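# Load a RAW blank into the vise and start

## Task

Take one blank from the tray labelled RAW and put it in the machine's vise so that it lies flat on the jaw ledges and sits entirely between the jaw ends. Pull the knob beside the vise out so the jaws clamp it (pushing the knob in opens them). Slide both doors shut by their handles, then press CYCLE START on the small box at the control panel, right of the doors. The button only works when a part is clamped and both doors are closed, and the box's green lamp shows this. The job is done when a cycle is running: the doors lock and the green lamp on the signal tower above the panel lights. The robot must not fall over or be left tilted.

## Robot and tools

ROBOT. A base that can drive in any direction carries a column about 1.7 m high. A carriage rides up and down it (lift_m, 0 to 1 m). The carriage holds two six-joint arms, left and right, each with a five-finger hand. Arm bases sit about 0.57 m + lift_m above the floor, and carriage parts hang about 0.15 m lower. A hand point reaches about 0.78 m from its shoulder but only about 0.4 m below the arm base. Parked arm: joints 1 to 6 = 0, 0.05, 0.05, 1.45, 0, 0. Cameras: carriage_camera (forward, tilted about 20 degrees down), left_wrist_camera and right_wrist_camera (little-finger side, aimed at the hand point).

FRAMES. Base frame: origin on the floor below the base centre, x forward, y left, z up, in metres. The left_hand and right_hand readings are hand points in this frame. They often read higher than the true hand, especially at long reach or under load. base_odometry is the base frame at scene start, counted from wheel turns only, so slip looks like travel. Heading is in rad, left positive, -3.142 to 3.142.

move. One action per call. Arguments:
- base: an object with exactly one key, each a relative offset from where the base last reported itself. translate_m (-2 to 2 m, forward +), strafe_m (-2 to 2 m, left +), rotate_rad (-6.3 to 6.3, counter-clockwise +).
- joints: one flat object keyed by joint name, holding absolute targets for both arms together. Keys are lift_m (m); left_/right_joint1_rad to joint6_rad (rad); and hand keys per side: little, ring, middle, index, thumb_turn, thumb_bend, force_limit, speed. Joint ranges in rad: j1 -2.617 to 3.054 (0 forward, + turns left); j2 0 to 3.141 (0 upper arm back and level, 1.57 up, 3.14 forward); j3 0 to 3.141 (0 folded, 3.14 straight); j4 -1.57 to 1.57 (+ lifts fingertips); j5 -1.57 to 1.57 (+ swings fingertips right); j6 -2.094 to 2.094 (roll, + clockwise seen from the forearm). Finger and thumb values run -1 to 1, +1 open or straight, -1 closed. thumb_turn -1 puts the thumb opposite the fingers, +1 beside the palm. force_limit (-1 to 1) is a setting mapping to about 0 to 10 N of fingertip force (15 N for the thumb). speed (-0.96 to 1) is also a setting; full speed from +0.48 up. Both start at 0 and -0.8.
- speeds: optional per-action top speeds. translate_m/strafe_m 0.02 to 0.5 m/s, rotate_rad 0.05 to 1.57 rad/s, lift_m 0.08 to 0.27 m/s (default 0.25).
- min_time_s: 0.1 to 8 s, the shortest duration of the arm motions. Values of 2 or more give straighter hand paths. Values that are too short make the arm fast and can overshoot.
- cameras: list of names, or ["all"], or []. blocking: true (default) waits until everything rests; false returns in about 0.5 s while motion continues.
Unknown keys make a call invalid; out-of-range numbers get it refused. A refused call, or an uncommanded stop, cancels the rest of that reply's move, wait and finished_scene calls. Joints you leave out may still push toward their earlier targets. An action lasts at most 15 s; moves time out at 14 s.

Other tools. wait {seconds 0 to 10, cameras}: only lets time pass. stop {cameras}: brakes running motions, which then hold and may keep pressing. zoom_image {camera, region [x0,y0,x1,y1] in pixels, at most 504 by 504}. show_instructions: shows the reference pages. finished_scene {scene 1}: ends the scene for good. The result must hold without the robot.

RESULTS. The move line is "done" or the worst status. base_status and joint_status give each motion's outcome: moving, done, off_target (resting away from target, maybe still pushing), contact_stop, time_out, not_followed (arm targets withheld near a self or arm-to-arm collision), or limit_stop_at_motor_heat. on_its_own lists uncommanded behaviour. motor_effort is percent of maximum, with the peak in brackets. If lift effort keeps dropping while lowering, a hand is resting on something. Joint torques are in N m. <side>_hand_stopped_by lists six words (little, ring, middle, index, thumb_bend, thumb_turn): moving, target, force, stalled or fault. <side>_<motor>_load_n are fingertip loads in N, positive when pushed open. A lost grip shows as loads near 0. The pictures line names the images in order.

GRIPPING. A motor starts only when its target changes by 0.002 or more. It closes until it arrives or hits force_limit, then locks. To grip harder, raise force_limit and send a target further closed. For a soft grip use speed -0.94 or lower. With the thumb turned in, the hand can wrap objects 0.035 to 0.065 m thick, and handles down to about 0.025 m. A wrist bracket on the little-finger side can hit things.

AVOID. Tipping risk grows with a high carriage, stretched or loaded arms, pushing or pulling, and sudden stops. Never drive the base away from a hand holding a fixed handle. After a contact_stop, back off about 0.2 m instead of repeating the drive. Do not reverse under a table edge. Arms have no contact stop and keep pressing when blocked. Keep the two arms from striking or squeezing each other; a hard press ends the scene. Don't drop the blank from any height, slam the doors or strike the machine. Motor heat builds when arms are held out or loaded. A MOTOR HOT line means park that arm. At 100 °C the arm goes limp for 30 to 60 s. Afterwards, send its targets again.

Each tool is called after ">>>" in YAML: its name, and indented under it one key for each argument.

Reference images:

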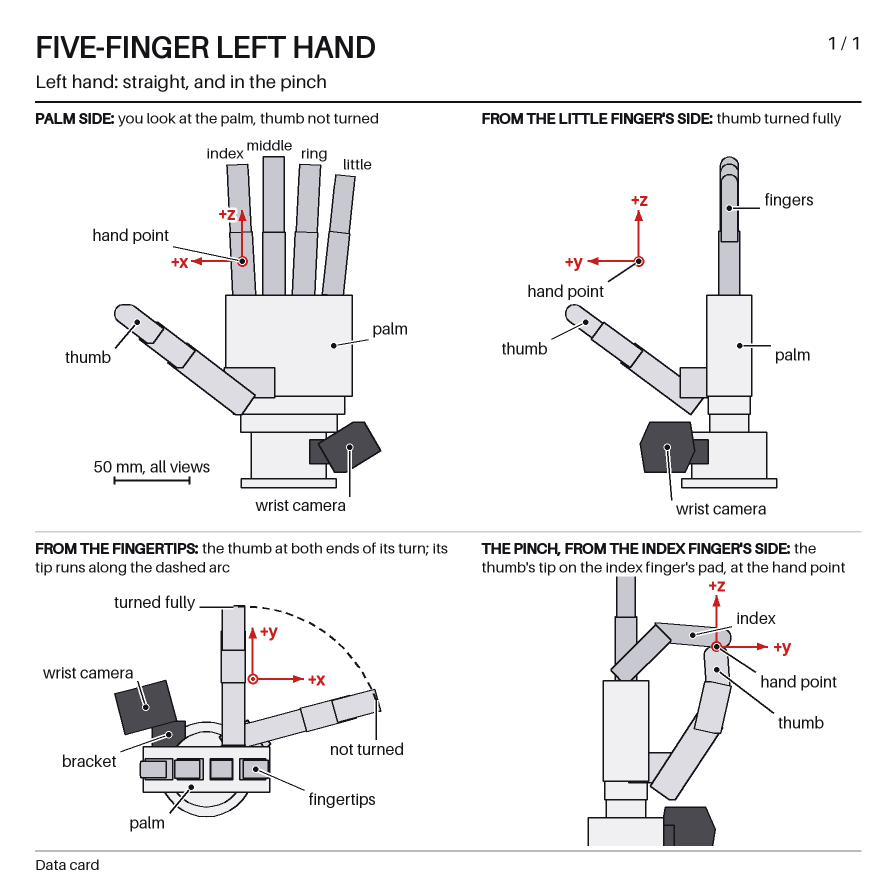

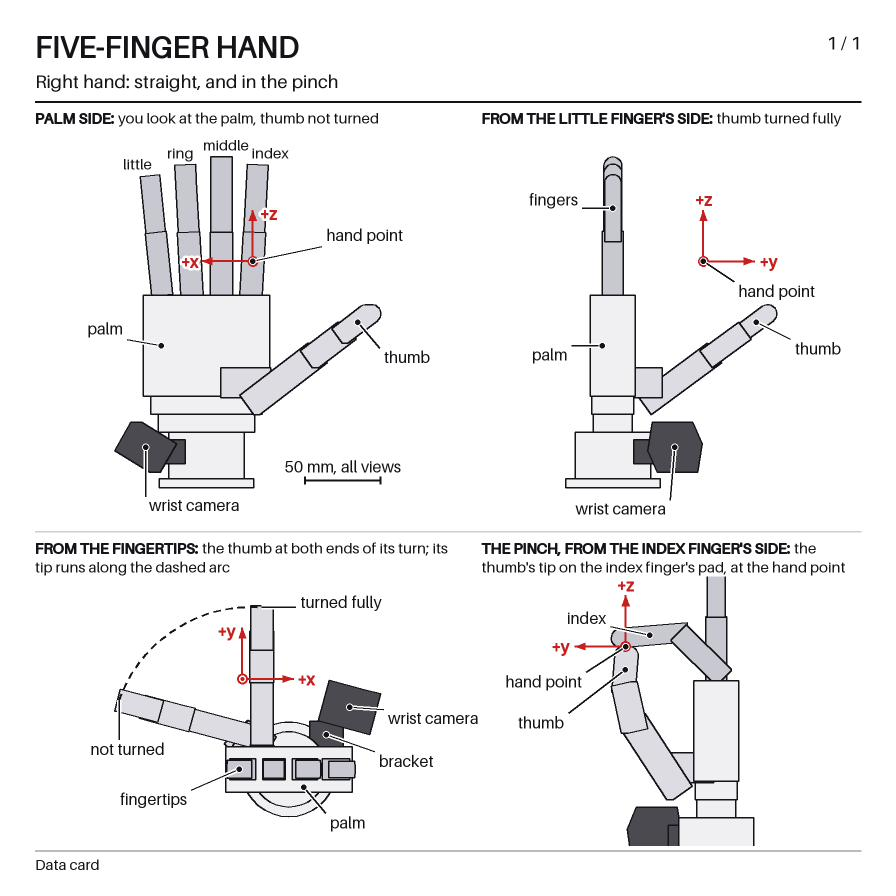

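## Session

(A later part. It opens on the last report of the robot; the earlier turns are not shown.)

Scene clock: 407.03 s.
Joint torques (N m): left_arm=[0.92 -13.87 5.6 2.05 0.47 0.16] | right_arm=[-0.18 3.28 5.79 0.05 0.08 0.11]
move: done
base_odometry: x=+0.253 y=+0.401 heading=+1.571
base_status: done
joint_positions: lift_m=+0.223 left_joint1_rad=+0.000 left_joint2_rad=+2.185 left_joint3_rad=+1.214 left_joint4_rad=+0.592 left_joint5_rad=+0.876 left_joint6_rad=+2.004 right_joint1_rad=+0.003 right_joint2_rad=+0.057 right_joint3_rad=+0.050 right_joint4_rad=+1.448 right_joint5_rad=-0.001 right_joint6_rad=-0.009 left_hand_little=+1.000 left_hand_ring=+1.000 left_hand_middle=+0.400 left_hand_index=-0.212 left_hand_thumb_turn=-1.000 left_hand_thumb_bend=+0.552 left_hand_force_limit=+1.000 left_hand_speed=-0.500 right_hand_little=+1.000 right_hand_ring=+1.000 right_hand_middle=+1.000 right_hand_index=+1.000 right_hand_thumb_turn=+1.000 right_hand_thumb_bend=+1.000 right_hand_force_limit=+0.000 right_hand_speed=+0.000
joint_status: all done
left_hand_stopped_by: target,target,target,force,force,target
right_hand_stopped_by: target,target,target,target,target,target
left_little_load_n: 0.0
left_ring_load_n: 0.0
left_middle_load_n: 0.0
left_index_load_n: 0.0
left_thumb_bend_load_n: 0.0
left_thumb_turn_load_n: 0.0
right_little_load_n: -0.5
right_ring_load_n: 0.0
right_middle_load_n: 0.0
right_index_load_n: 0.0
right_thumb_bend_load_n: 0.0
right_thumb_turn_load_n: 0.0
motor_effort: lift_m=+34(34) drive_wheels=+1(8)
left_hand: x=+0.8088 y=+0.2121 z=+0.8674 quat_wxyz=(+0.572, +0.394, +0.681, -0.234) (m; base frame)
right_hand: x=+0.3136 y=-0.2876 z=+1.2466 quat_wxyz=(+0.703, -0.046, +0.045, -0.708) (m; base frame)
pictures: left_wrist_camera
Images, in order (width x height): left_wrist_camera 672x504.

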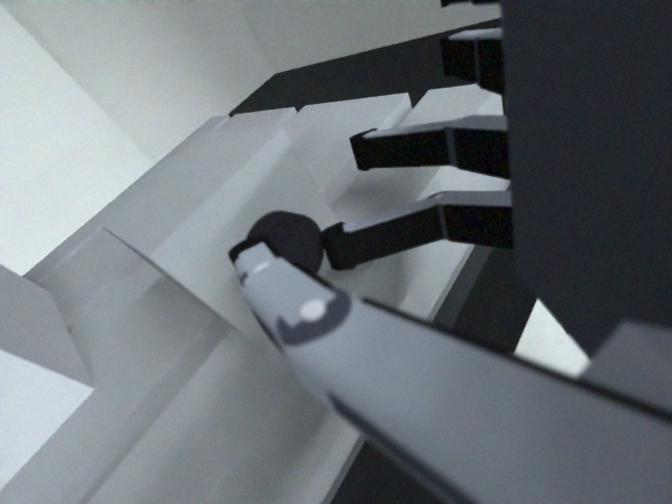

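>>> move:
  base: {"translate_m": -0.12}
  joints: {"left_hand_speed": 0.3, "left_hand_thumb_bend": 0.8, "left_hand_index": 0.5, "left_hand_middle": 0.3, "left_hand_ring": 0.3, "left_hand_little": 0.3}
  speeds: {"translate_m": 0.15}

>>> move:
  joints: {"lift_m": 0.38}
  cameras: ["carriage_camera"]

>>> move:
  joints: {"left_joint1_rad": 0.0, "left_joint2_rad": 2.102, "left_joint3_rad": 1.644, "left_joint4_rad": -1.113, "left_joint5_rad": -0.524, "left_joint6_rad": -1.571}
  cameras: ["carriage_camera", "left_wrist_camera"]

Scene clock: 411.40 s.
Joint torques (N m): left_arm=[0.88 -13.98 5.6 2 0.44 0.16] | right_arm=[-0.18 3.25 5.81 0.07 0.08 0.11]
move: done
base_odometry: x=+0.254 y=+0.281 heading=+1.571
base_status: done
joint_positions: lift_m=+0.223 left_joint1_rad=+0.000 left_joint2_rad=+2.185 left_joint3_rad=+1.214 left_joint4_rad=+0.603 left_joint5_rad=+0.878 left_joint6_rad=+2.005 right_joint1_rad=+0.003 right_joint2_rad=+0.057 right_joint3_rad=+0.050 right_joint4_rad=+1.450 right_joint5_rad=-0.001 right_joint6_rad=-0.009 left_hand_little=+0.300 left_hand_ring=+0.300 left_hand_middle=+0.300 left_hand_index=+0.500 left_hand_thumb_turn=-1.000 left_hand_thumb_bend=+0.800 left_hand_force_limit=+1.000 left_hand_speed=+0.300 right_hand_little=+1.000 right_hand_ring=+1.000 right_hand_middle=+1.000 right_hand_index=+1.000 right_hand_thumb_turn=+1.000 right_hand_thumb_bend=+1.000 right_hand_force_limit=+0.000 right_hand_speed=+0.000
joint_status: all done
left_hand_stopped_by: target,target,target,target,target,target
right_hand_stopped_by: target,target,target,target,target,target
left_little_load_n: 0.0
left_ring_load_n: 0.0
left_middle_load_n: 0.0
left_index_load_n: 0.0
left_thumb_bend_load_n: 0.0
left_thumb_turn_load_n: 0.5
right_little_load_n: 0.0
right_ring_load_n: 0.0
right_middle_load_n: 0.0
right_index_load_n: 0.0
right_thumb_bend_load_n: 0.0
right_thumb_turn_load_n: 0.0
motor_effort: lift_m=+34(34) drive_wheels=-1(9)
left_hand: x=+0.8098 y=+0.2123 z=+0.8701 quat_wxyz=(+0.576, +0.395, +0.677, -0.232) (m; base frame)
right_hand: x=+0.3131 y=-0.2876 z=+1.2468 quat_wxyz=(+0.704, -0.045, +0.045, -0.708) (m; base frame)
pictures: none

Scene clock: 412.57 s.
Joint torques (N m): left_arm=[0.79 -13.9 5.63 1.96 0.44 0.15] | right_arm=[-0.18 3.26 5.79 0.07 0.08 0.11]
move: done
base_odometry: x=+0.254 y=+0.281 heading=+1.571
base_status: not commanded
joint_positions: lift_m=+0.380 left_joint1_rad=+0.000 left_joint2_rad=+2.185 left_joint3_rad=+1.214 left_joint4_rad=+0.606 left_joint5_rad=+0.878 left_joint6_rad=+2.005 right_joint1_rad=+0.003 right_joint2_rad=+0.057 right_joint3_rad=+0.050 right_joint4_rad=+1.450 right_joint5_rad=-0.001 right_joint6_rad=-0.009 left_hand_little=+0.300 left_hand_ring=+0.300 left_hand_middle=+0.300 left_hand_index=+0.500 left_hand_thumb_turn=-1.000 left_hand_thumb_bend=+0.800 left_hand_force_limit=+1.000 left_hand_speed=+0.300 right_hand_little=+1.000 right_hand_ring=+1.000 right_hand_middle=+1.000 right_hand_index=+1.000 right_hand_thumb_turn=+1.000 right_hand_thumb_bend=+1.000 right_hand_force_limit=+0.000 right_hand_speed=+0.000
joint_status: all done
left_hand_stopped_by: target,target,target,target,target,target
right_hand_stopped_by: target,target,target,target,target,target
left_little_load_n: 0.0
left_ring_load_n: 0.5
left_middle_load_n: 0.0
left_index_load_n: 0.0
left_thumb_bend_load_n: 0.0
left_thumb_turn_load_n: 0.5
right_little_load_n: 0.0
right_ring_load_n: 0.0
right_middle_load_n: 0.0
right_index_load_n: 0.0
right_thumb_bend_load_n: 0.0
right_thumb_turn_load_n: 0.0
motor_effort: lift_m=+34(41) drive_wheels=-1(2)
left_hand: x=+0.8100 y=+0.2122 z=+1.0273 quat_wxyz=(+0.577, +0.396, +0.676, -0.231) (m; base frame)
right_hand: x=+0.3131 y=-0.2876 z=+1.4033 quat_wxyz=(+0.704, -0.045, +0.045, -0.708) (m; base frame)
pictures: carriage_camera
Images, in order (width x height): carriage_camera 672x504.

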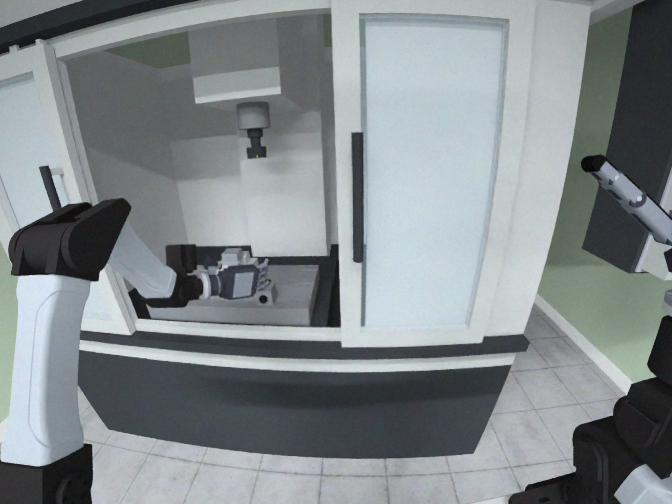

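Scene clock: 414.60 s.
Joint torques (N m): left_arm=[0.61 -15.39 6.15 0.02 -0.57 -0.08] | right_arm=[-0.17 3.28 5.75 0.07 0.07 0.11]
move: done
base_odometry: x=+0.254 y=+0.281 heading=+1.571
base_status: not commanded
joint_positions: lift_m=+0.380 left_joint1_rad=+0.000 left_joint2_rad=+2.135 left_joint3_rad=+1.623 left_joint4_rad=-1.102 left_joint5_rad=-0.508 left_joint6_rad=-1.557 right_joint1_rad=+0.003 right_joint2_rad=+0.057 right_joint3_rad=+0.050 right_joint4_rad=+1.450 right_joint5_rad=-0.001 right_joint6_rad=-0.009 left_hand_little=+0.300 left_hand_ring=+0.300 left_hand_middle=+0.300 left_hand_index=+0.500 left_hand_thumb_turn=-1.000 left_hand_thumb_bend=+0.800 left_hand_force_limit=+1.000 left_hand_speed=+0.300 right_hand_little=+1.000 right_hand_ring=+1.000 right_hand_middle=+1.000 right_hand_index=+1.000 right_hand_thumb_turn=+1.000 right_hand_thumb_bend=+1.000 right_hand_force_limit=+0.000 right_hand_speed=+0.000
joint_status: all done
left_hand_stopped_by: target,target,target,target,target,target
right_hand_stopped_by: target,target,target,target,target,target
left_little_load_n: 0.0
left_ring_load_n: 0.0
left_middle_load_n: 0.0
left_index_load_n: 0.0
left_thumb_bend_load_n: -0.5
left_thumb_turn_load_n: 0.0
right_little_load_n: 0.0
right_ring_load_n: 0.0
right_middle_load_n: 0.5
right_index_load_n: 0.0
right_thumb_bend_load_n: 0.0
right_thumb_turn_load_n: 0.0
motor_effort: lift_m=+34(34) drive_wheels=-1(1)
left_hand: x=+0.6398 y=+0.3600 z=+0.9527 quat_wxyz=(+0.251, -0.968, +0.012, +0.023) (m; base frame)
right_hand: x=+0.3131 y=-0.2876 z=+1.4033 quat_wxyz=(+0.704, -0.045, +0.045, -0.708) (m; base frame)
pictures: carriage_camera, left_wrist_camera
Images, in order (width x height): carriage_camera 672x504, left_wrist_camera 672x504.

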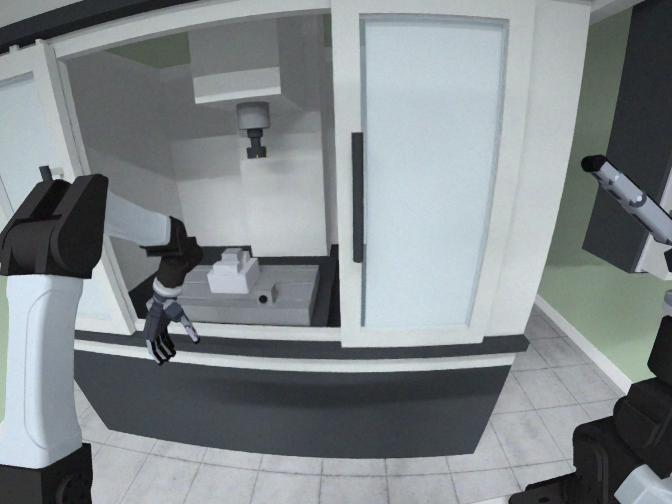

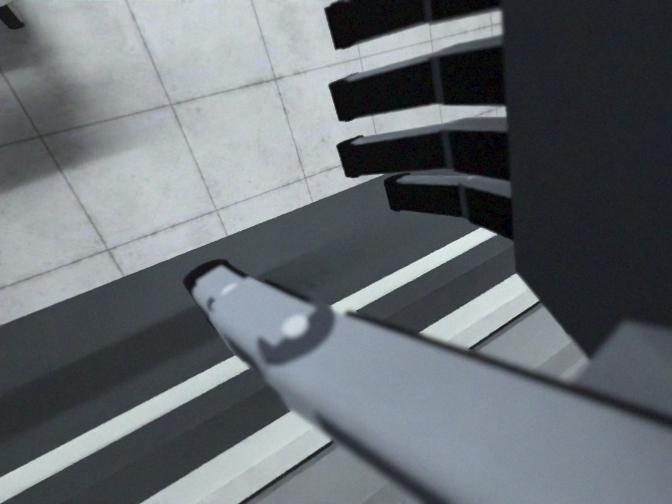

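>>> zoom_image:
  camera: "carriage_camera"
  region: [190, 235, 330, 335]

Scaled by 3.600 from the camera's 672x504 image, which has a finer 960x720 frame.

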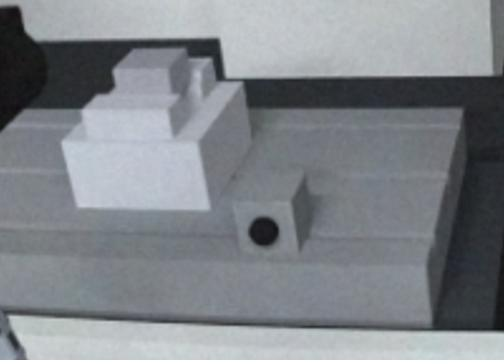

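>>> move:
  base: {"strafe_m": -0.115}
  joints: {"left_joint1_rad": 0.0, "left_joint2_rad": 2.07, "left_joint3_rad": 1.66, "left_joint4_rad": -1.1, "left_joint5_rad": -0.54, "left_joint6_rad": -1.585}
  speeds: {"strafe_m": 0.15}
  cameras: ["carriage_camera"]

>>> move:
  base: {"translate_m": 0.2}
  speeds: {"translate_m": 0.15}
  cameras: ["carriage_camera", "left_wrist_camera"]

Scene clock: 416.97 s.
Joint torques (N m): left_arm=[0.59 -14.65 5.91 0.31 -0.56 -0.09] | right_arm=[-0.18 3.29 5.72 0.08 0.07 0.12]
move: done
base_odometry: x=+0.369 y=+0.281 heading=+1.571
base_status: done
joint_positions: lift_m=+0.380 left_joint1_rad=-0.001 left_joint2_rad=+2.097 left_joint3_rad=+1.644 left_joint4_rad=-1.102 left_joint5_rad=-0.527 left_joint6_rad=-1.572 right_joint1_rad=+0.003 right_joint2_rad=+0.057 right_joint3_rad=+0.050 right_joint4_rad=+1.450 right_joint5_rad=-0.001 right_joint6_rad=-0.009 left_hand_little=+0.300 left_hand_ring=+0.300 left_hand_middle=+0.300 left_hand_index=+0.500 left_hand_thumb_turn=-1.000 left_hand_thumb_bend=+0.800 left_hand_force_limit=+1.000 left_hand_speed=+0.300 right_hand_little=+1.000 right_hand_ring=+1.000 right_hand_middle=+1.000 right_hand_index=+1.000 right_hand_thumb_turn=+1.000 right_hand_thumb_bend=+1.000 right_hand_force_limit=+0.000 right_hand_speed=+0.000
joint_status: all done
left_hand_stopped_by: target,target,target,target,target,target
right_hand_stopped_by: target,target,target,target,target,target
left_little_load_n: 0.0
left_ring_load_n: 0.0
left_middle_load_n: 0.0
left_index_load_n: 0.0
left_thumb_bend_load_n: 0.0
left_thumb_turn_load_n: 0.0
right_little_load_n: 0.0
right_ring_load_n: 0.0
right_middle_load_n: 0.0
right_index_load_n: 0.0
right_thumb_bend_load_n: 0.0
right_thumb_turn_load_n: 0.0
motor_effort: lift_m=+34(34) drive_wheels=-3(6)
left_hand: x=+0.6517 y=+0.3637 z=+0.9750 quat_wxyz=(+0.261, -0.965, -0.003, -0.008) (m; base frame)
right_hand: x=+0.3131 y=-0.2876 z=+1.4033 quat_wxyz=(+0.704, -0.045, +0.045, -0.708) (m; base frame)
pictures: carriage_camera
Images, in order (width x height): carriage_camera 672x504.

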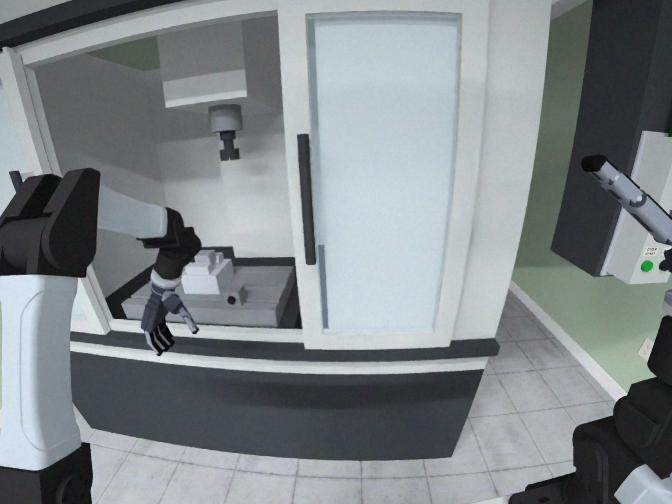

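Scene clock: 419.20 s.
Joint torques (N m): left_arm=[0.75 -14.57 5.93 0.29 -0.56 -0.08] | right_arm=[-0.18 3.29 5.71 0.04 0.07 0.11]
move: done
base_odometry: x=+0.369 y=+0.481 heading=+1.570
base_status: done
joint_positions: lift_m=+0.380 left_joint1_rad=-0.001 left_joint2_rad=+2.096 left_joint3_rad=+1.644 left_joint4_rad=-1.102 left_joint5_rad=-0.527 left_joint6_rad=-1.572 right_joint1_rad=+0.003 right_joint2_rad=+0.057 right_joint3_rad=+0.050 right_joint4_rad=+1.451 right_joint5_rad=-0.001 right_joint6_rad=-0.009 left_hand_little=+0.300 left_hand_ring=+0.300 left_hand_middle=+0.300 left_hand_index=+0.500 left_hand_thumb_turn=-1.000 left_hand_thumb_bend=+0.800 left_hand_force_limit=+1.000 left_hand_speed=+0.300 right_hand_little=+1.000 right_hand_ring=+1.000 right_hand_middle=+1.000 right_hand_index=+1.000 right_hand_thumb_turn=+1.000 right_hand_thumb_bend=+1.000 right_hand_force_limit=+0.000 right_hand_speed=+0.000
joint_status: not commanded
left_hand_stopped_by: target,target,target,target,target,target
right_hand_stopped_by: target,target,target,target,target,target
left_little_load_n: 0.0
left_ring_load_n: 0.0
left_middle_load_n: 0.0
left_index_load_n: 0.0
left_thumb_bend_load_n: 0.0
left_thumb_turn_load_n: 0.0
right_little_load_n: -0.5
right_ring_load_n: 0.0
right_middle_load_n: 0.0
right_index_load_n: 0.0
right_thumb_bend_load_n: 0.0
right_thumb_turn_load_n: 0.0
motor_effort: lift_m=+34(34) drive_wheels=-4(7)
left_hand: x=+0.6516 y=+0.3637 z=+0.9753 quat_wxyz=(+0.261, -0.965, -0.003, -0.008) (m; base frame)
right_hand: x=+0.3128 y=-0.2876 z=+1.4034 quat_wxyz=(+0.704, -0.045, +0.044, -0.708) (m; base frame)
pictures: carriage_camera, left_wrist_camera
Images, in order (width x height): carriage_camera 672x504, left_wrist_camera 672x504.

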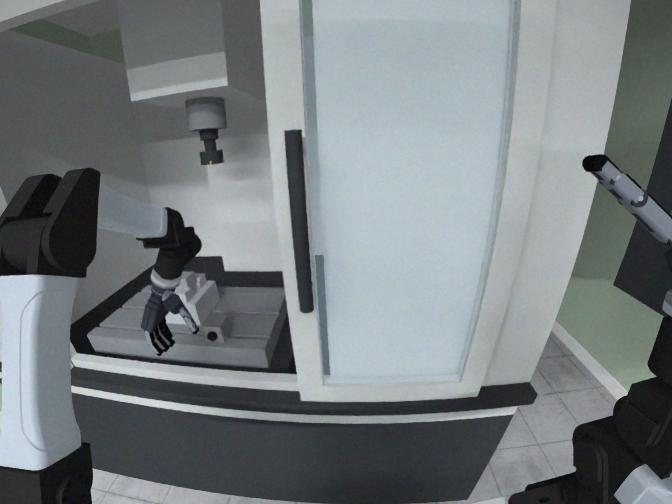

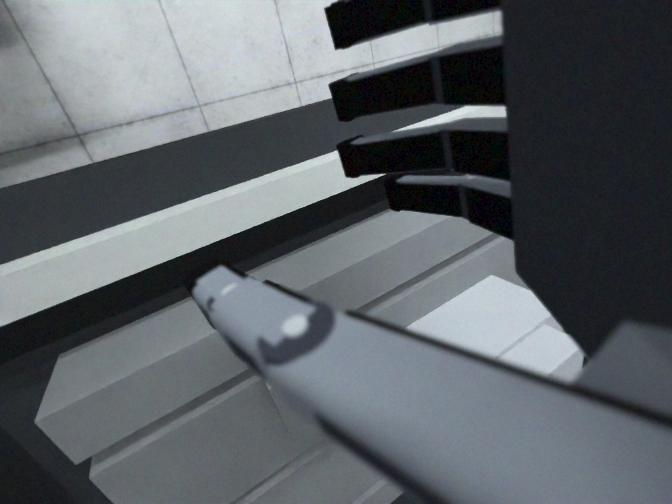

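>>> move:
  joints: {"lift_m": 0.31, "left_hand_middle": 0.0, "left_hand_ring": -0.3, "left_hand_little": -0.3, "left_hand_thumb_turn": -0.7, "left_hand_thumb_bend": 0.75, "left_hand_index": 0.4}

>>> move:
  base: {"translate_m": 0.055}
  speeds: {"translate_m": 0.08}
  cameras: ["carriage_camera", "left_wrist_camera"]

>>> zoom_image:
  camera: "carriage_camera"
  region: [100, 220, 300, 380]

Scene clock: 420.47 s.
Joint torques (N m): left_arm=[0.65 -13.72 5.56 0.33 -0.54 -0.08] | right_arm=[-0.18 3.25 5.72 0.07 0.08 0.11]
move: done
base_odometry: x=+0.369 y=+0.481 heading=+1.570
base_status: not commanded
joint_positions: lift_m=+0.310 left_joint1_rad=-0.001 left_joint2_rad=+2.087 left_joint3_rad=+1.648 left_joint4_rad=-1.102 left_joint5_rad=-0.529 left_joint6_rad=-1.573 right_joint1_rad=+0.003 right_joint2_rad=+0.057 right_joint3_rad=+0.050 right_joint4_rad=+1.450 right_joint5_rad=-0.001 right_joint6_rad=-0.009 left_hand_little=-0.300 left_hand_ring=-0.300 left_hand_middle=+0.000 left_hand_index=+0.400 left_hand_thumb_turn=-0.700 left_hand_thumb_bend=+0.750 left_hand_force_limit=+1.000 left_hand_speed=+0.300 right_hand_little=+1.000 right_hand_ring=+1.000 right_hand_middle=+1.000 right_hand_index=+1.000 right_hand_thumb_turn=+1.000 right_hand_thumb_bend=+1.000 right_hand_force_limit=+0.000 right_hand_speed=+0.000
joint_status: all done
left_hand_stopped_by: target,target,target,target,target,target
right_hand_stopped_by: target,target,target,target,target,target
left_little_load_n: 0.0
left_ring_load_n: 0.0
left_middle_load_n: 0.5
left_index_load_n: 0.0
left_thumb_bend_load_n: 0.0
left_thumb_turn_load_n: 0.0
right_little_load_n: 0.0
right_ring_load_n: 0.0
right_middle_load_n: 0.0
right_index_load_n: 0.0
right_thumb_bend_load_n: 0.5
right_thumb_turn_load_n: 0.0
motor_effort: lift_m=+27(27) drive_wheels=-4(4)
left_hand: x=+0.6540 y=+0.3641 z=+0.9111 quat_wxyz=(+0.262, -0.965, -0.005, -0.015) (m; base frame)
right_hand: x=+0.3131 y=-0.2876 z=+1.3339 quat_wxyz=(+0.704, -0.045, +0.045, -0.708) (m; base frame)
pictures: none

Scene clock: 421.77 s.
Joint torques (N m): left_arm=[0.75 -13.67 5.56 0.34 -0.52 -0.07] | right_arm=[-0.17 3.29 5.78 0.08 0.07 0.11]
move: done
base_odometry: x=+0.369 y=+0.536 heading=+1.570
base_status: done
joint_positions: lift_m=+0.310 left_joint1_rad=-0.001 left_joint2_rad=+2.087 left_joint3_rad=+1.648 left_joint4_rad=-1.103 left_joint5_rad=-0.529 left_joint6_rad=-1.573 right_joint1_rad=+0.003 right_joint2_rad=+0.057 right_joint3_rad=+0.050 right_joint4_rad=+1.449 right_joint5_rad=-0.001 right_joint6_rad=-0.009 left_hand_little=-0.300 left_hand_ring=-0.300 left_hand_middle=+0.000 left_hand_index=+0.400 left_hand_thumb_turn=-0.700 left_hand_thumb_bend=+0.750 left_hand_force_limit=+1.000 left_hand_speed=+0.300 right_hand_little=+1.000 right_hand_ring=+1.000 right_hand_middle=+1.000 right_hand_index=+1.000 right_hand_thumb_turn=+1.000 right_hand_thumb_bend=+1.000 right_hand_force_limit=+0.000 right_hand_speed=+0.000
joint_status: not commanded
left_hand_stopped_by: target,target,target,target,target,target
right_hand_stopped_by: target,target,target,target,target,target
left_little_load_n: 0.0
left_ring_load_n: 0.0
left_middle_load_n: 0.0
left_index_load_n: 0.0
left_thumb_bend_load_n: 0.0
left_thumb_turn_load_n: 0.0
right_little_load_n: 0.0
right_ring_load_n: 0.0
right_middle_load_n: 0.0
right_index_load_n: 0.0
right_thumb_bend_load_n: -0.5
right_thumb_turn_load_n: 0.0
motor_effort: lift_m=+27(27) drive_wheels=-4(7)
left_hand: x=+0.6538 y=+0.3641 z=+0.9111 quat_wxyz=(+0.262, -0.965, -0.005, -0.014) (m; base frame)
right_hand: x=+0.3134 y=-0.2876 z=+1.3338 quat_wxyz=(+0.703, -0.046, +0.045, -0.708) (m; base frame)
pictures: carriage_camera, left_wrist_camera
Images, in order (width x height): carriage_camera 672x504, left_wrist_camera 672x504.

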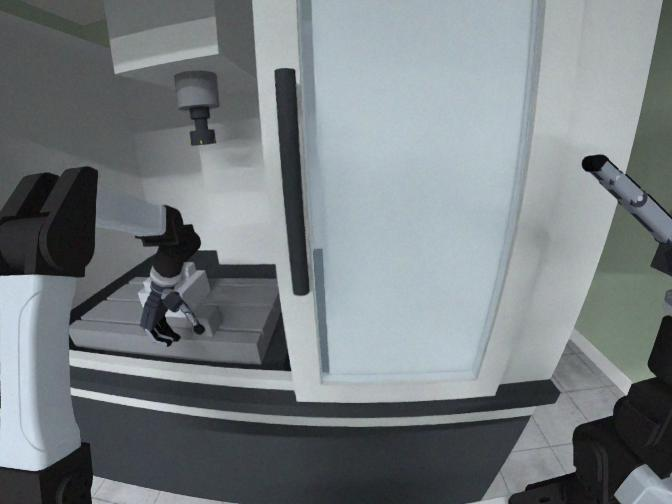

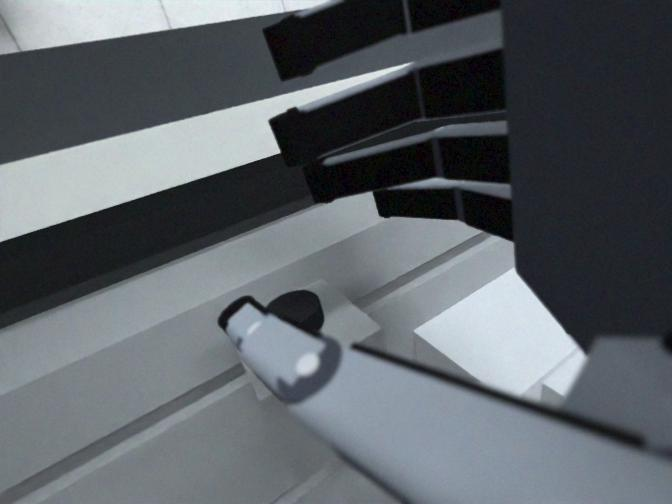

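Scaled by 2.520 from the camera's 672x504 image, which has a finer 960x720 frame.

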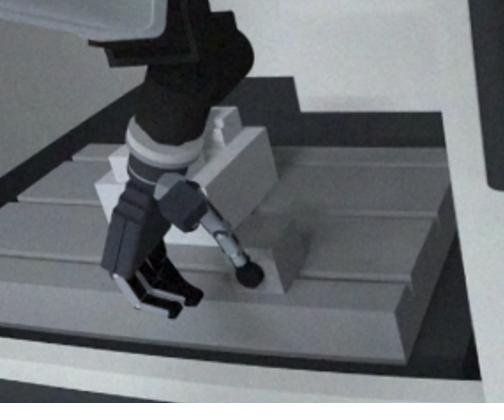

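>>> move:
  joints: {"lift_m": 0.279}

>>> move:
  base: {"translate_m": 0.02}
  speeds: {"translate_m": 0.05}
  cameras: ["carriage_camera", "left_wrist_camera"]

>>> zoom_image:
  camera: "carriage_camera"
  region: [120, 240, 270, 360]

Scene clock: 422.77 s.
Joint torques (N m): left_arm=[0.68 -13.41 5.64 0.35 -0.53 -0.08] | right_arm=[-0.18 3.28 5.74 0.07 0.07 0.11]
move: done
base_odometry: x=+0.369 y=+0.536 heading=+1.570
base_status: not commanded
joint_positions: lift_m=+0.279 left_joint1_rad=-0.001 left_joint2_rad=+2.085 left_joint3_rad=+1.648 left_joint4_rad=-1.102 left_joint5_rad=-0.530 left_joint6_rad=-1.573 right_joint1_rad=+0.003 right_joint2_rad=+0.057 right_joint3_rad=+0.050 right_joint4_rad=+1.449 right_joint5_rad=-0.001 right_joint6_rad=-0.009 left_hand_little=-0.300 left_hand_ring=-0.300 left_hand_middle=+0.000 left_hand_index=+0.400 left_hand_thumb_turn=-0.700 left_hand_thumb_bend=+0.750 left_hand_force_limit=+1.000 left_hand_speed=+0.300 right_hand_little=+1.000 right_hand_ring=+1.000 right_hand_middle=+1.000 right_hand_index=+1.000 right_hand_thumb_turn=+1.000 right_hand_thumb_bend=+1.000 right_hand_force_limit=+0.000 right_hand_speed=+0.000
joint_status: all done
left_hand_stopped_by: target,target,target,target,target,target
right_hand_stopped_by: target,target,target,target,target,target
left_little_load_n: 0.0
left_ring_load_n: 0.0
left_middle_load_n: 0.0
left_index_load_n: 0.0
left_thumb_bend_load_n: 0.0
left_thumb_turn_load_n: 0.5
right_little_load_n: -0.5
right_ring_load_n: 0.0
right_middle_load_n: 0.0
right_index_load_n: 0.0
right_thumb_bend_load_n: 0.0
right_thumb_turn_load_n: 0.0
motor_effort: lift_m=+26(27) drive_wheels=-4(4)
left_hand: x=+0.6542 y=+0.3643 z=+0.8810 quat_wxyz=(+0.262, -0.965, -0.005, -0.016) (m; base frame)
right_hand: x=+0.3134 y=-0.2876 z=+1.3028 quat_wxyz=(+0.703, -0.046, +0.045, -0.708) (m; base frame)
pictures: none

Scene clock: 423.67 s.
Joint torques (N m): left_arm=[0.79 -13.5 5.6 0.35 -0.52 -0.08] | right_arm=[-0.18 3.32 5.74 0.09 0.08 0.11]
move: done
base_odometry: x=+0.370 y=+0.556 heading=+1.569
base_status: done
joint_positions: lift_m=+0.279 left_joint1_rad=-0.001 left_joint2_rad=+2.085 left_joint3_rad=+1.648 left_joint4_rad=-1.102 left_joint5_rad=-0.530 left_joint6_rad=-1.573 right_joint1_rad=+0.003 right_joint2_rad=+0.057 right_joint3_rad=+0.050 right_joint4_rad=+1.449 right_joint5_rad=-0.001 right_joint6_rad=-0.009 left_hand_little=-0.300 left_hand_ring=-0.300 left_hand_middle=+0.000 left_hand_index=+0.400 left_hand_thumb_turn=-0.700 left_hand_thumb_bend=+0.750 left_hand_force_limit=+1.000 left_hand_speed=+0.300 right_hand_little=+1.000 right_hand_ring=+1.000 right_hand_middle=+1.000 right_hand_index=+1.000 right_hand_thumb_turn=+1.000 right_hand_thumb_bend=+1.000 right_hand_force_limit=+0.000 right_hand_speed=+0.000
joint_status: not commanded
left_hand_stopped_by: target,target,target,target,target,target
right_hand_stopped_by: target,target,target,target,target,target
left_little_load_n: 0.0
left_ring_load_n: 0.0
left_middle_load_n: 0.0
left_index_load_n: -0.5
left_thumb_bend_load_n: 0.0
left_thumb_turn_load_n: 0.0
right_little_load_n: 0.0
right_ring_load_n: 0.0
right_middle_load_n: 0.0
right_index_load_n: 0.0
right_thumb_bend_load_n: 0.5
right_thumb_turn_load_n: 0.0
motor_effort: lift_m=+26(26) drive_wheels=-4(7)
left_hand: x=+0.6543 y=+0.3643 z=+0.8810 quat_wxyz=(+0.262, -0.965, -0.005, -0.016) (m; base frame)
right_hand: x=+0.3133 y=-0.2876 z=+1.3029 quat_wxyz=(+0.704, -0.046, +0.045, -0.708) (m; base frame)
pictures: carriage_camera, left_wrist_camera
Images, in order (width x height): carriage_camera 672x504, left_wrist_camera 672x504.

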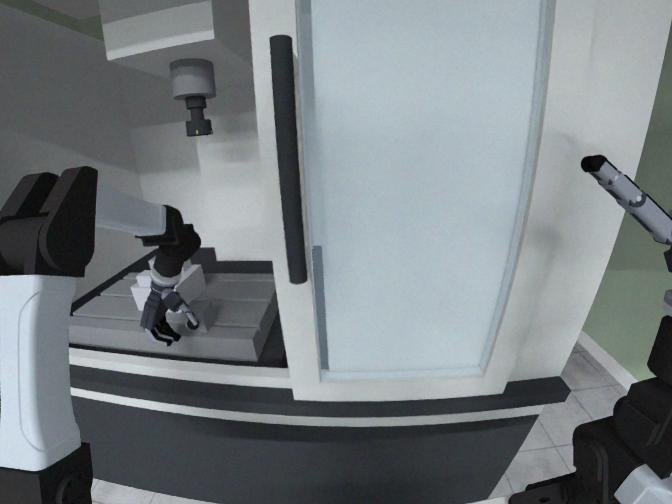

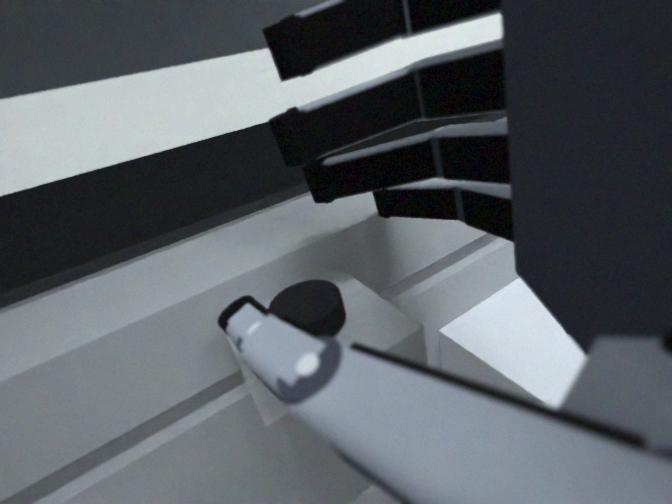

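Scaled by 3.360 from the camera's 672x504 image, which has a finer 960x720 frame.

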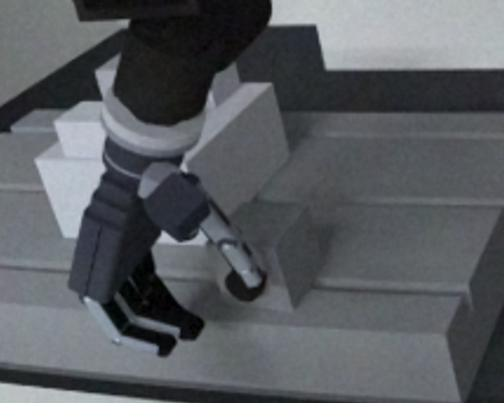

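>>> move:
  base: {"strafe_m": -0.005}
  speeds: {"strafe_m": 0.03}

>>> move:
  base: {"translate_m": 0.012}
  speeds: {"translate_m": 0.04}
  cameras: ["carriage_camera", "left_wrist_camera"]

>>> zoom_image:
  camera: "left_wrist_camera"
  region: [180, 150, 430, 380]

Scene clock: 424.87 s.
Joint torques (N m): left_arm=[0.73 -13.44 5.56 0.35 -0.54 -0.09] | right_arm=[-0.18 3.26 5.75 0.08 0.08 0.11]
move: done
base_odometry: x=+0.374 y=+0.556 heading=+1.570
base_status: done
joint_positions: lift_m=+0.279 left_joint1_rad=-0.002 left_joint2_rad=+2.085 left_joint3_rad=+1.648 left_joint4_rad=-1.102 left_joint5_rad=-0.530 left_joint6_rad=-1.573 right_joint1_rad=+0.003 right_joint2_rad=+0.057 right_joint3_rad=+0.050 right_joint4_rad=+1.449 right_joint5_rad=-0.001 right_joint6_rad=-0.009 left_hand_little=-0.300 left_hand_ring=-0.300 left_hand_middle=+0.000 left_hand_index=+0.400 left_hand_thumb_turn=-0.700 left_hand_thumb_bend=+0.750 left_hand_force_limit=+1.000 left_hand_speed=+0.300 right_hand_little=+1.000 right_hand_ring=+1.000 right_hand_middle=+1.000 right_hand_index=+1.000 right_hand_thumb_turn=+1.000 right_hand_thumb_bend=+1.000 right_hand_force_limit=+0.000 right_hand_speed=+0.000
joint_status: not commanded
left_hand_stopped_by: target,target,target,target,target,target
right_hand_stopped_by: target,target,target,target,target,target
left_little_load_n: 0.0
left_ring_load_n: 0.0
left_middle_load_n: 0.0
left_index_load_n: 0.0
left_thumb_bend_load_n: 0.0
left_thumb_turn_load_n: 0.0
right_little_load_n: 0.0
right_ring_load_n: 0.0
right_middle_load_n: 0.0
right_index_load_n: 0.0
right_thumb_bend_load_n: 0.0
right_thumb_turn_load_n: 0.0
motor_effort: lift_m=+26(26) drive_wheels=+2(3)
left_hand: x=+0.6543 y=+0.3638 z=+0.8810 quat_wxyz=(+0.262, -0.965, -0.005, -0.016) (m; base frame)
right_hand: x=+0.3133 y=-0.2875 z=+1.3028 quat_wxyz=(+0.704, -0.046, +0.045, -0.708) (m; base frame)
pictures: none

Scene clock: 425.73 s.
Joint torques (N m): left_arm=[0.85 -13.38 5.64 0.34 -0.54 -0.08] | right_arm=[-0.18 3.29 5.76 0.12 0.08 0.11]
move: done
base_odometry: x=+0.375 y=+0.568 heading=+1.570
base_status: done
joint_positions: lift_m=+0.279 left_joint1_rad=-0.002 left_joint2_rad=+2.085 left_joint3_rad=+1.648 left_joint4_rad=-1.102 left_joint5_rad=-0.530 left_joint6_rad=-1.573 right_joint1_rad=+0.003 right_joint2_rad=+0.057 right_joint3_rad=+0.050 right_joint4_rad=+1.448 right_joint5_rad=-0.001 right_joint6_rad=-0.009 left_hand_little=-0.300 left_hand_ring=-0.300 left_hand_middle=+0.000 left_hand_index=+0.400 left_hand_thumb_turn=-0.700 left_hand_thumb_bend=+0.750 left_hand_force_limit=+1.000 left_hand_speed=+0.300 right_hand_little=+1.000 right_hand_ring=+1.000 right_hand_middle=+1.000 right_hand_index=+1.000 right_hand_thumb_turn=+1.000 right_hand_thumb_bend=+1.000 right_hand_force_limit=+0.000 right_hand_speed=+0.000
joint_status: not commanded
left_hand_stopped_by: target,target,target,target,target,target
right_hand_stopped_by: target,target,target,target,target,target
left_little_load_n: 0.0
left_ring_load_n: 0.0
left_middle_load_n: 0.0
left_index_load_n: 0.0
left_thumb_bend_load_n: 0.0
left_thumb_turn_load_n: 0.0
right_little_load_n: 0.0
right_ring_load_n: 0.0
right_middle_load_n: 0.0
right_index_load_n: 0.0
right_thumb_bend_load_n: -0.5
right_thumb_turn_load_n: 0.0
motor_effort: lift_m=+26(26) drive_wheels=-1(7)
left_hand: x=+0.6542 y=+0.3638 z=+0.8810 quat_wxyz=(+0.262, -0.965, -0.004, -0.016) (m; base frame)
right_hand: x=+0.3137 y=-0.2875 z=+1.3027 quat_wxyz=(+0.703, -0.046, +0.045, -0.708) (m; base frame)
pictures: carriage_camera, left_wrist_camera
Images, in order (width x height): carriage_camera 672x504, left_wrist_camera 672x504.

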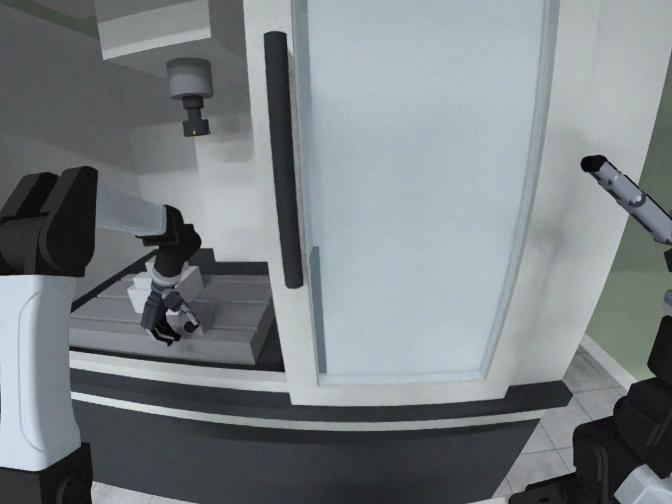

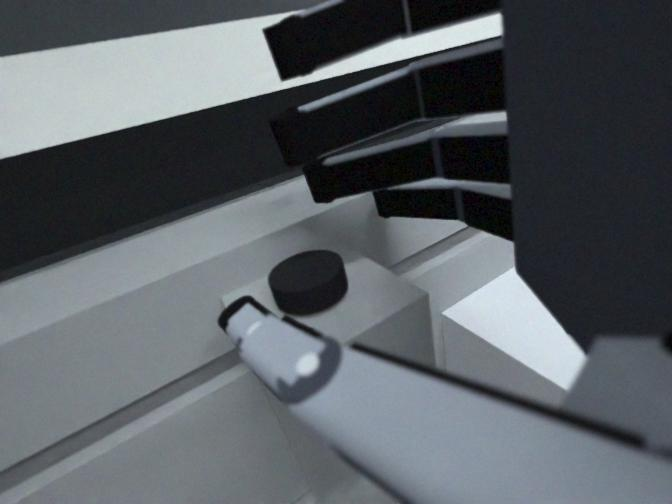

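Scaled by 2.016 from the camera's 672x504 image, which has a finer 960x720 frame.

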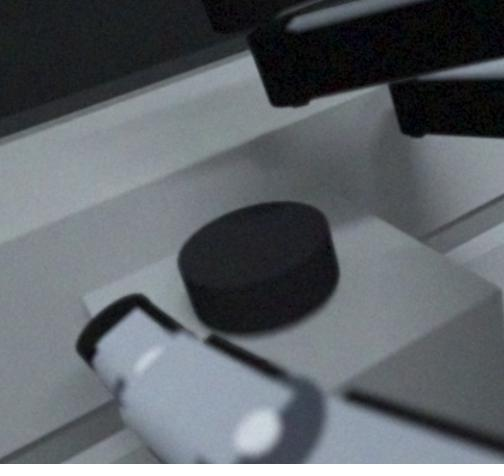

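>>> move:
  base: {"translate_m": 0.009}
  speeds: {"translate_m": 0.03}
  cameras: ["left_wrist_camera"]

>>> zoom_image:
  camera: "left_wrist_camera"
  region: [180, 150, 430, 380]

Scene clock: 426.67 s.
Joint torques (N m): left_arm=[0.75 -13.37 5.5 0.56 -0.52 -0.07] | right_arm=[-0.18 3.3 5.74 0.12 0.08 0.11]
move: done
base_odometry: x=+0.375 y=+0.577 heading=+1.570
base_status: done
joint_positions: lift_m=+0.279 left_joint1_rad=-0.002 left_joint2_rad=+2.085 left_joint3_rad=+1.648 left_joint4_rad=-1.126 left_joint5_rad=-0.530 left_joint6_rad=-1.573 right_joint1_rad=+0.003 right_joint2_rad=+0.057 right_joint3_rad=+0.050 right_joint4_rad=+1.447 right_joint5_rad=-0.001 right_joint6_rad=-0.009 left_hand_little=-0.300 left_hand_ring=-0.300 left_hand_middle=+0.000 left_hand_index=+0.400 left_hand_thumb_turn=-0.700 left_hand_thumb_bend=+0.750 left_hand_force_limit=+1.000 left_hand_speed=+0.300 right_hand_little=+1.000 right_hand_ring=+1.000 right_hand_middle=+1.000 right_hand_index=+1.000 right_hand_thumb_turn=+1.000 right_hand_thumb_bend=+1.000 right_hand_force_limit=+0.000 right_hand_speed=+0.000
joint_status: not commanded
left_hand_stopped_by: target,target,target,target,target,target
right_hand_stopped_by: target,target,target,target,target,target
left_little_load_n: 0.0
left_ring_load_n: 0.0
left_middle_load_n: 0.0
left_index_load_n: 0.0
left_thumb_bend_load_n: 0.0
left_thumb_turn_load_n: -2.0
right_little_load_n: 0.0
right_ring_load_n: 0.0
right_middle_load_n: 0.0
right_index_load_n: 0.0
right_thumb_bend_load_n: 0.0
right_thumb_turn_load_n: 0.0
motor_effort: lift_m=+26(26) drive_wheels=+1(5)
left_hand: x=+0.6478 y=+0.3638 z=+0.8801 quat_wxyz=(+0.262, -0.965, -0.001, -0.004) (m; base frame)
right_hand: x=+0.3139 y=-0.2875 z=+1.3026 quat_wxyz=(+0.703, -0.047, +0.046, -0.708) (m; base frame)
pictures: left_wrist_camera
Images, in order (width x height): left_wrist_camera 672x504.

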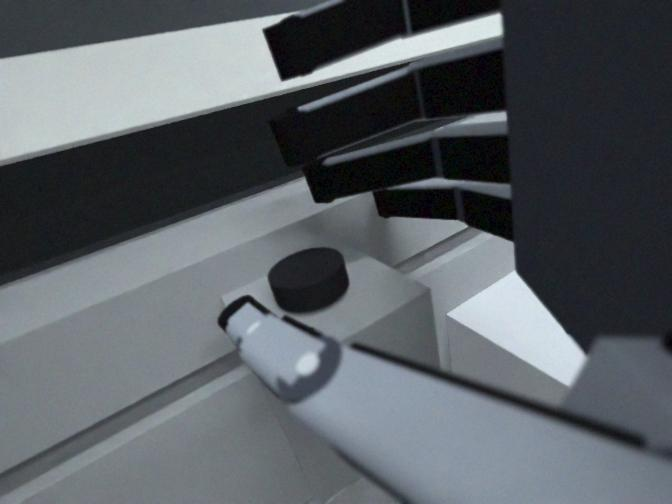

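Scaled by 2.016 from the camera's 672x504 image, which has a finer 960x720 frame.

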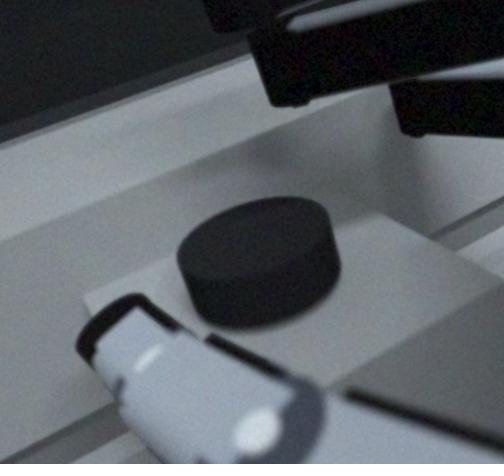

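>>> move:
  joints: {"left_hand_thumb_turn": -0.82, "left_hand_speed": -0.3}
  cameras: ["left_wrist_camera"]

>>> move:
  joints: {"left_hand_force_limit": -0.4, "left_hand_speed": -0.85, "left_hand_index": -0.5}
  cameras: ["left_wrist_camera"]

>>> zoom_image:
  camera: "left_wrist_camera"
  region: [180, 150, 430, 380]

Scene clock: 427.47 s.
Joint torques (N m): left_arm=[0.77 -13.39 5.57 0.45 -0.53 -0.06] | right_arm=[-0.18 3.28 5.74 0.11 0.08 0.11]
move: done
base_odometry: x=+0.375 y=+0.577 heading=+1.570
base_status: not commanded
joint_positions: lift_m=+0.279 left_joint1_rad=-0.002 left_joint2_rad=+2.085 left_joint3_rad=+1.648 left_joint4_rad=-1.110 left_joint5_rad=-0.530 left_joint6_rad=-1.573 right_joint1_rad=+0.003 right_joint2_rad=+0.057 right_joint3_rad=+0.050 right_joint4_rad=+1.447 right_joint5_rad=-0.001 right_joint6_rad=-0.009 left_hand_little=-0.300 left_hand_ring=-0.300 left_hand_middle=+0.000 left_hand_index=+0.400 left_hand_thumb_turn=-0.820 left_hand_thumb_bend=+0.750 left_hand_force_limit=+1.000 left_hand_speed=-0.300 right_hand_little=+1.000 right_hand_ring=+1.000 right_hand_middle=+1.000 right_hand_index=+1.000 right_hand_thumb_turn=+1.000 right_hand_thumb_bend=+1.000 right_hand_force_limit=+0.000 right_hand_speed=+0.000
joint_status: all done
left_hand_stopped_by: target,target,target,target,target,target
right_hand_stopped_by: target,target,target,target,target,target
left_little_load_n: 0.0
left_ring_load_n: 0.0
left_middle_load_n: 0.0
left_index_load_n: 0.0
left_thumb_bend_load_n: -0.5
left_thumb_turn_load_n: 0.0
right_little_load_n: 0.5
right_ring_load_n: 0.0
right_middle_load_n: 0.0
right_index_load_n: 0.0
right_thumb_bend_load_n: 0.0
right_thumb_turn_load_n: 0.0
motor_effort: lift_m=+26(26) drive_wheels=+1(1)
left_hand: x=+0.6521 y=+0.3638 z=+0.8807 quat_wxyz=(+0.262, -0.965, -0.003, -0.012) (m; base frame)
right_hand: x=+0.3139 y=-0.2875 z=+1.3026 quat_wxyz=(+0.703, -0.047, +0.046, -0.708) (m; base frame)
pictures: left_wrist_camera
Images, in order (width x height): left_wrist_camera 672x504.

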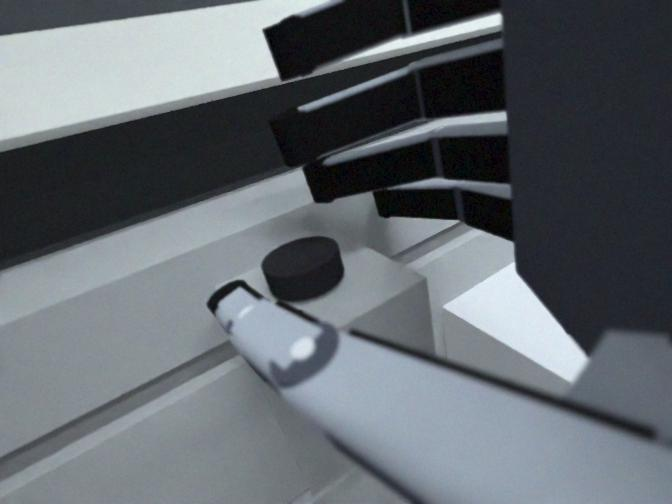

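Scene clock: 430.10 s.
Joint torques (N m): left_arm=[0.57 -13.38 5.56 0.4 -0.32 -0.04] | right_arm=[-0.2 3.29 5.76 0.11 0.08 0.11]
move: done
base_odometry: x=+0.375 y=+0.577 heading=+1.570
base_status: not commanded
joint_positions: lift_m=+0.279 left_joint1_rad=+0.001 left_joint2_rad=+2.085 left_joint3_rad=+1.648 left_joint4_rad=-1.108 left_joint5_rad=-0.550 left_joint6_rad=-1.576 right_joint1_rad=+0.003 right_joint2_rad=+0.057 right_joint3_rad=+0.050 right_joint4_rad=+1.447 right_joint5_rad=-0.001 right_joint6_rad=-0.009 left_hand_little=-0.300 left_hand_ring=-0.300 left_hand_middle=+0.000 left_hand_index=-0.500 left_hand_thumb_turn=-0.820 left_hand_thumb_bend=+0.750 left_hand_force_limit=-0.400 left_hand_speed=-0.850 right_hand_little=+1.000 right_hand_ring=+1.000 right_hand_middle=+1.000 right_hand_index=+1.000 right_hand_thumb_turn=+1.000 right_hand_thumb_bend=+1.000 right_hand_force_limit=+0.000 right_hand_speed=+0.000
joint_status: all done
left_hand_stopped_by: target,target,target,target,target,target
right_hand_stopped_by: target,target,target,target,target,target
left_little_load_n: 0.0
left_ring_load_n: 0.0
left_middle_load_n: 0.0
left_index_load_n: 0.0
left_thumb_bend_load_n: -0.5
left_thumb_turn_load_n: 0.0
right_little_load_n: 0.0
right_ring_load_n: 0.0
right_middle_load_n: 0.0
right_index_load_n: 0.0
right_thumb_bend_load_n: 0.0
right_thumb_turn_load_n: 0.0
motor_effort: lift_m=+26(26) drive_wheels=+0(1)
left_hand: x=+0.6526 y=+0.3690 z=+0.8818 quat_wxyz=(+0.272, -0.962, -0.006, -0.013) (m; base frame)
right_hand: x=+0.3139 y=-0.2875 z=+1.3026 quat_wxyz=(+0.703, -0.047, +0.046, -0.708) (m; base frame)
pictures: left_wrist_camera
Images, in order (width x height): left_wrist_camera 672x504.

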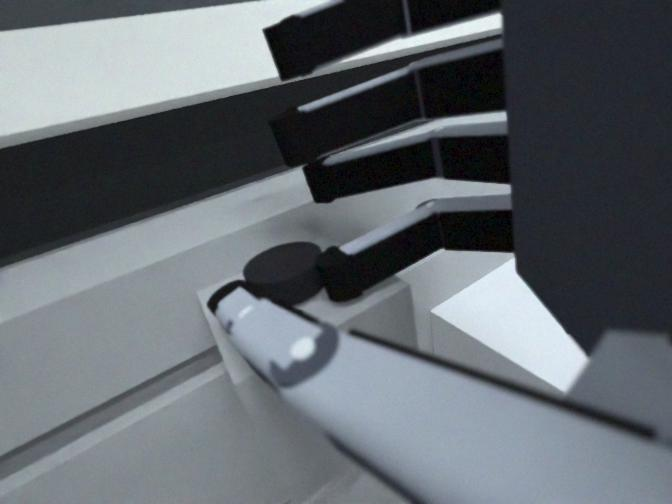

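Scaled by 2.016 from the camera's 672x504 image, which has a finer 960x720 frame.

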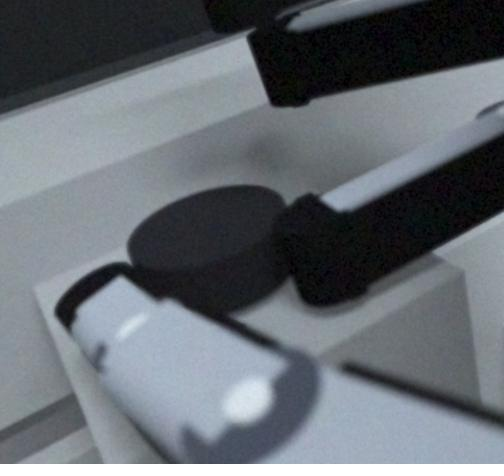

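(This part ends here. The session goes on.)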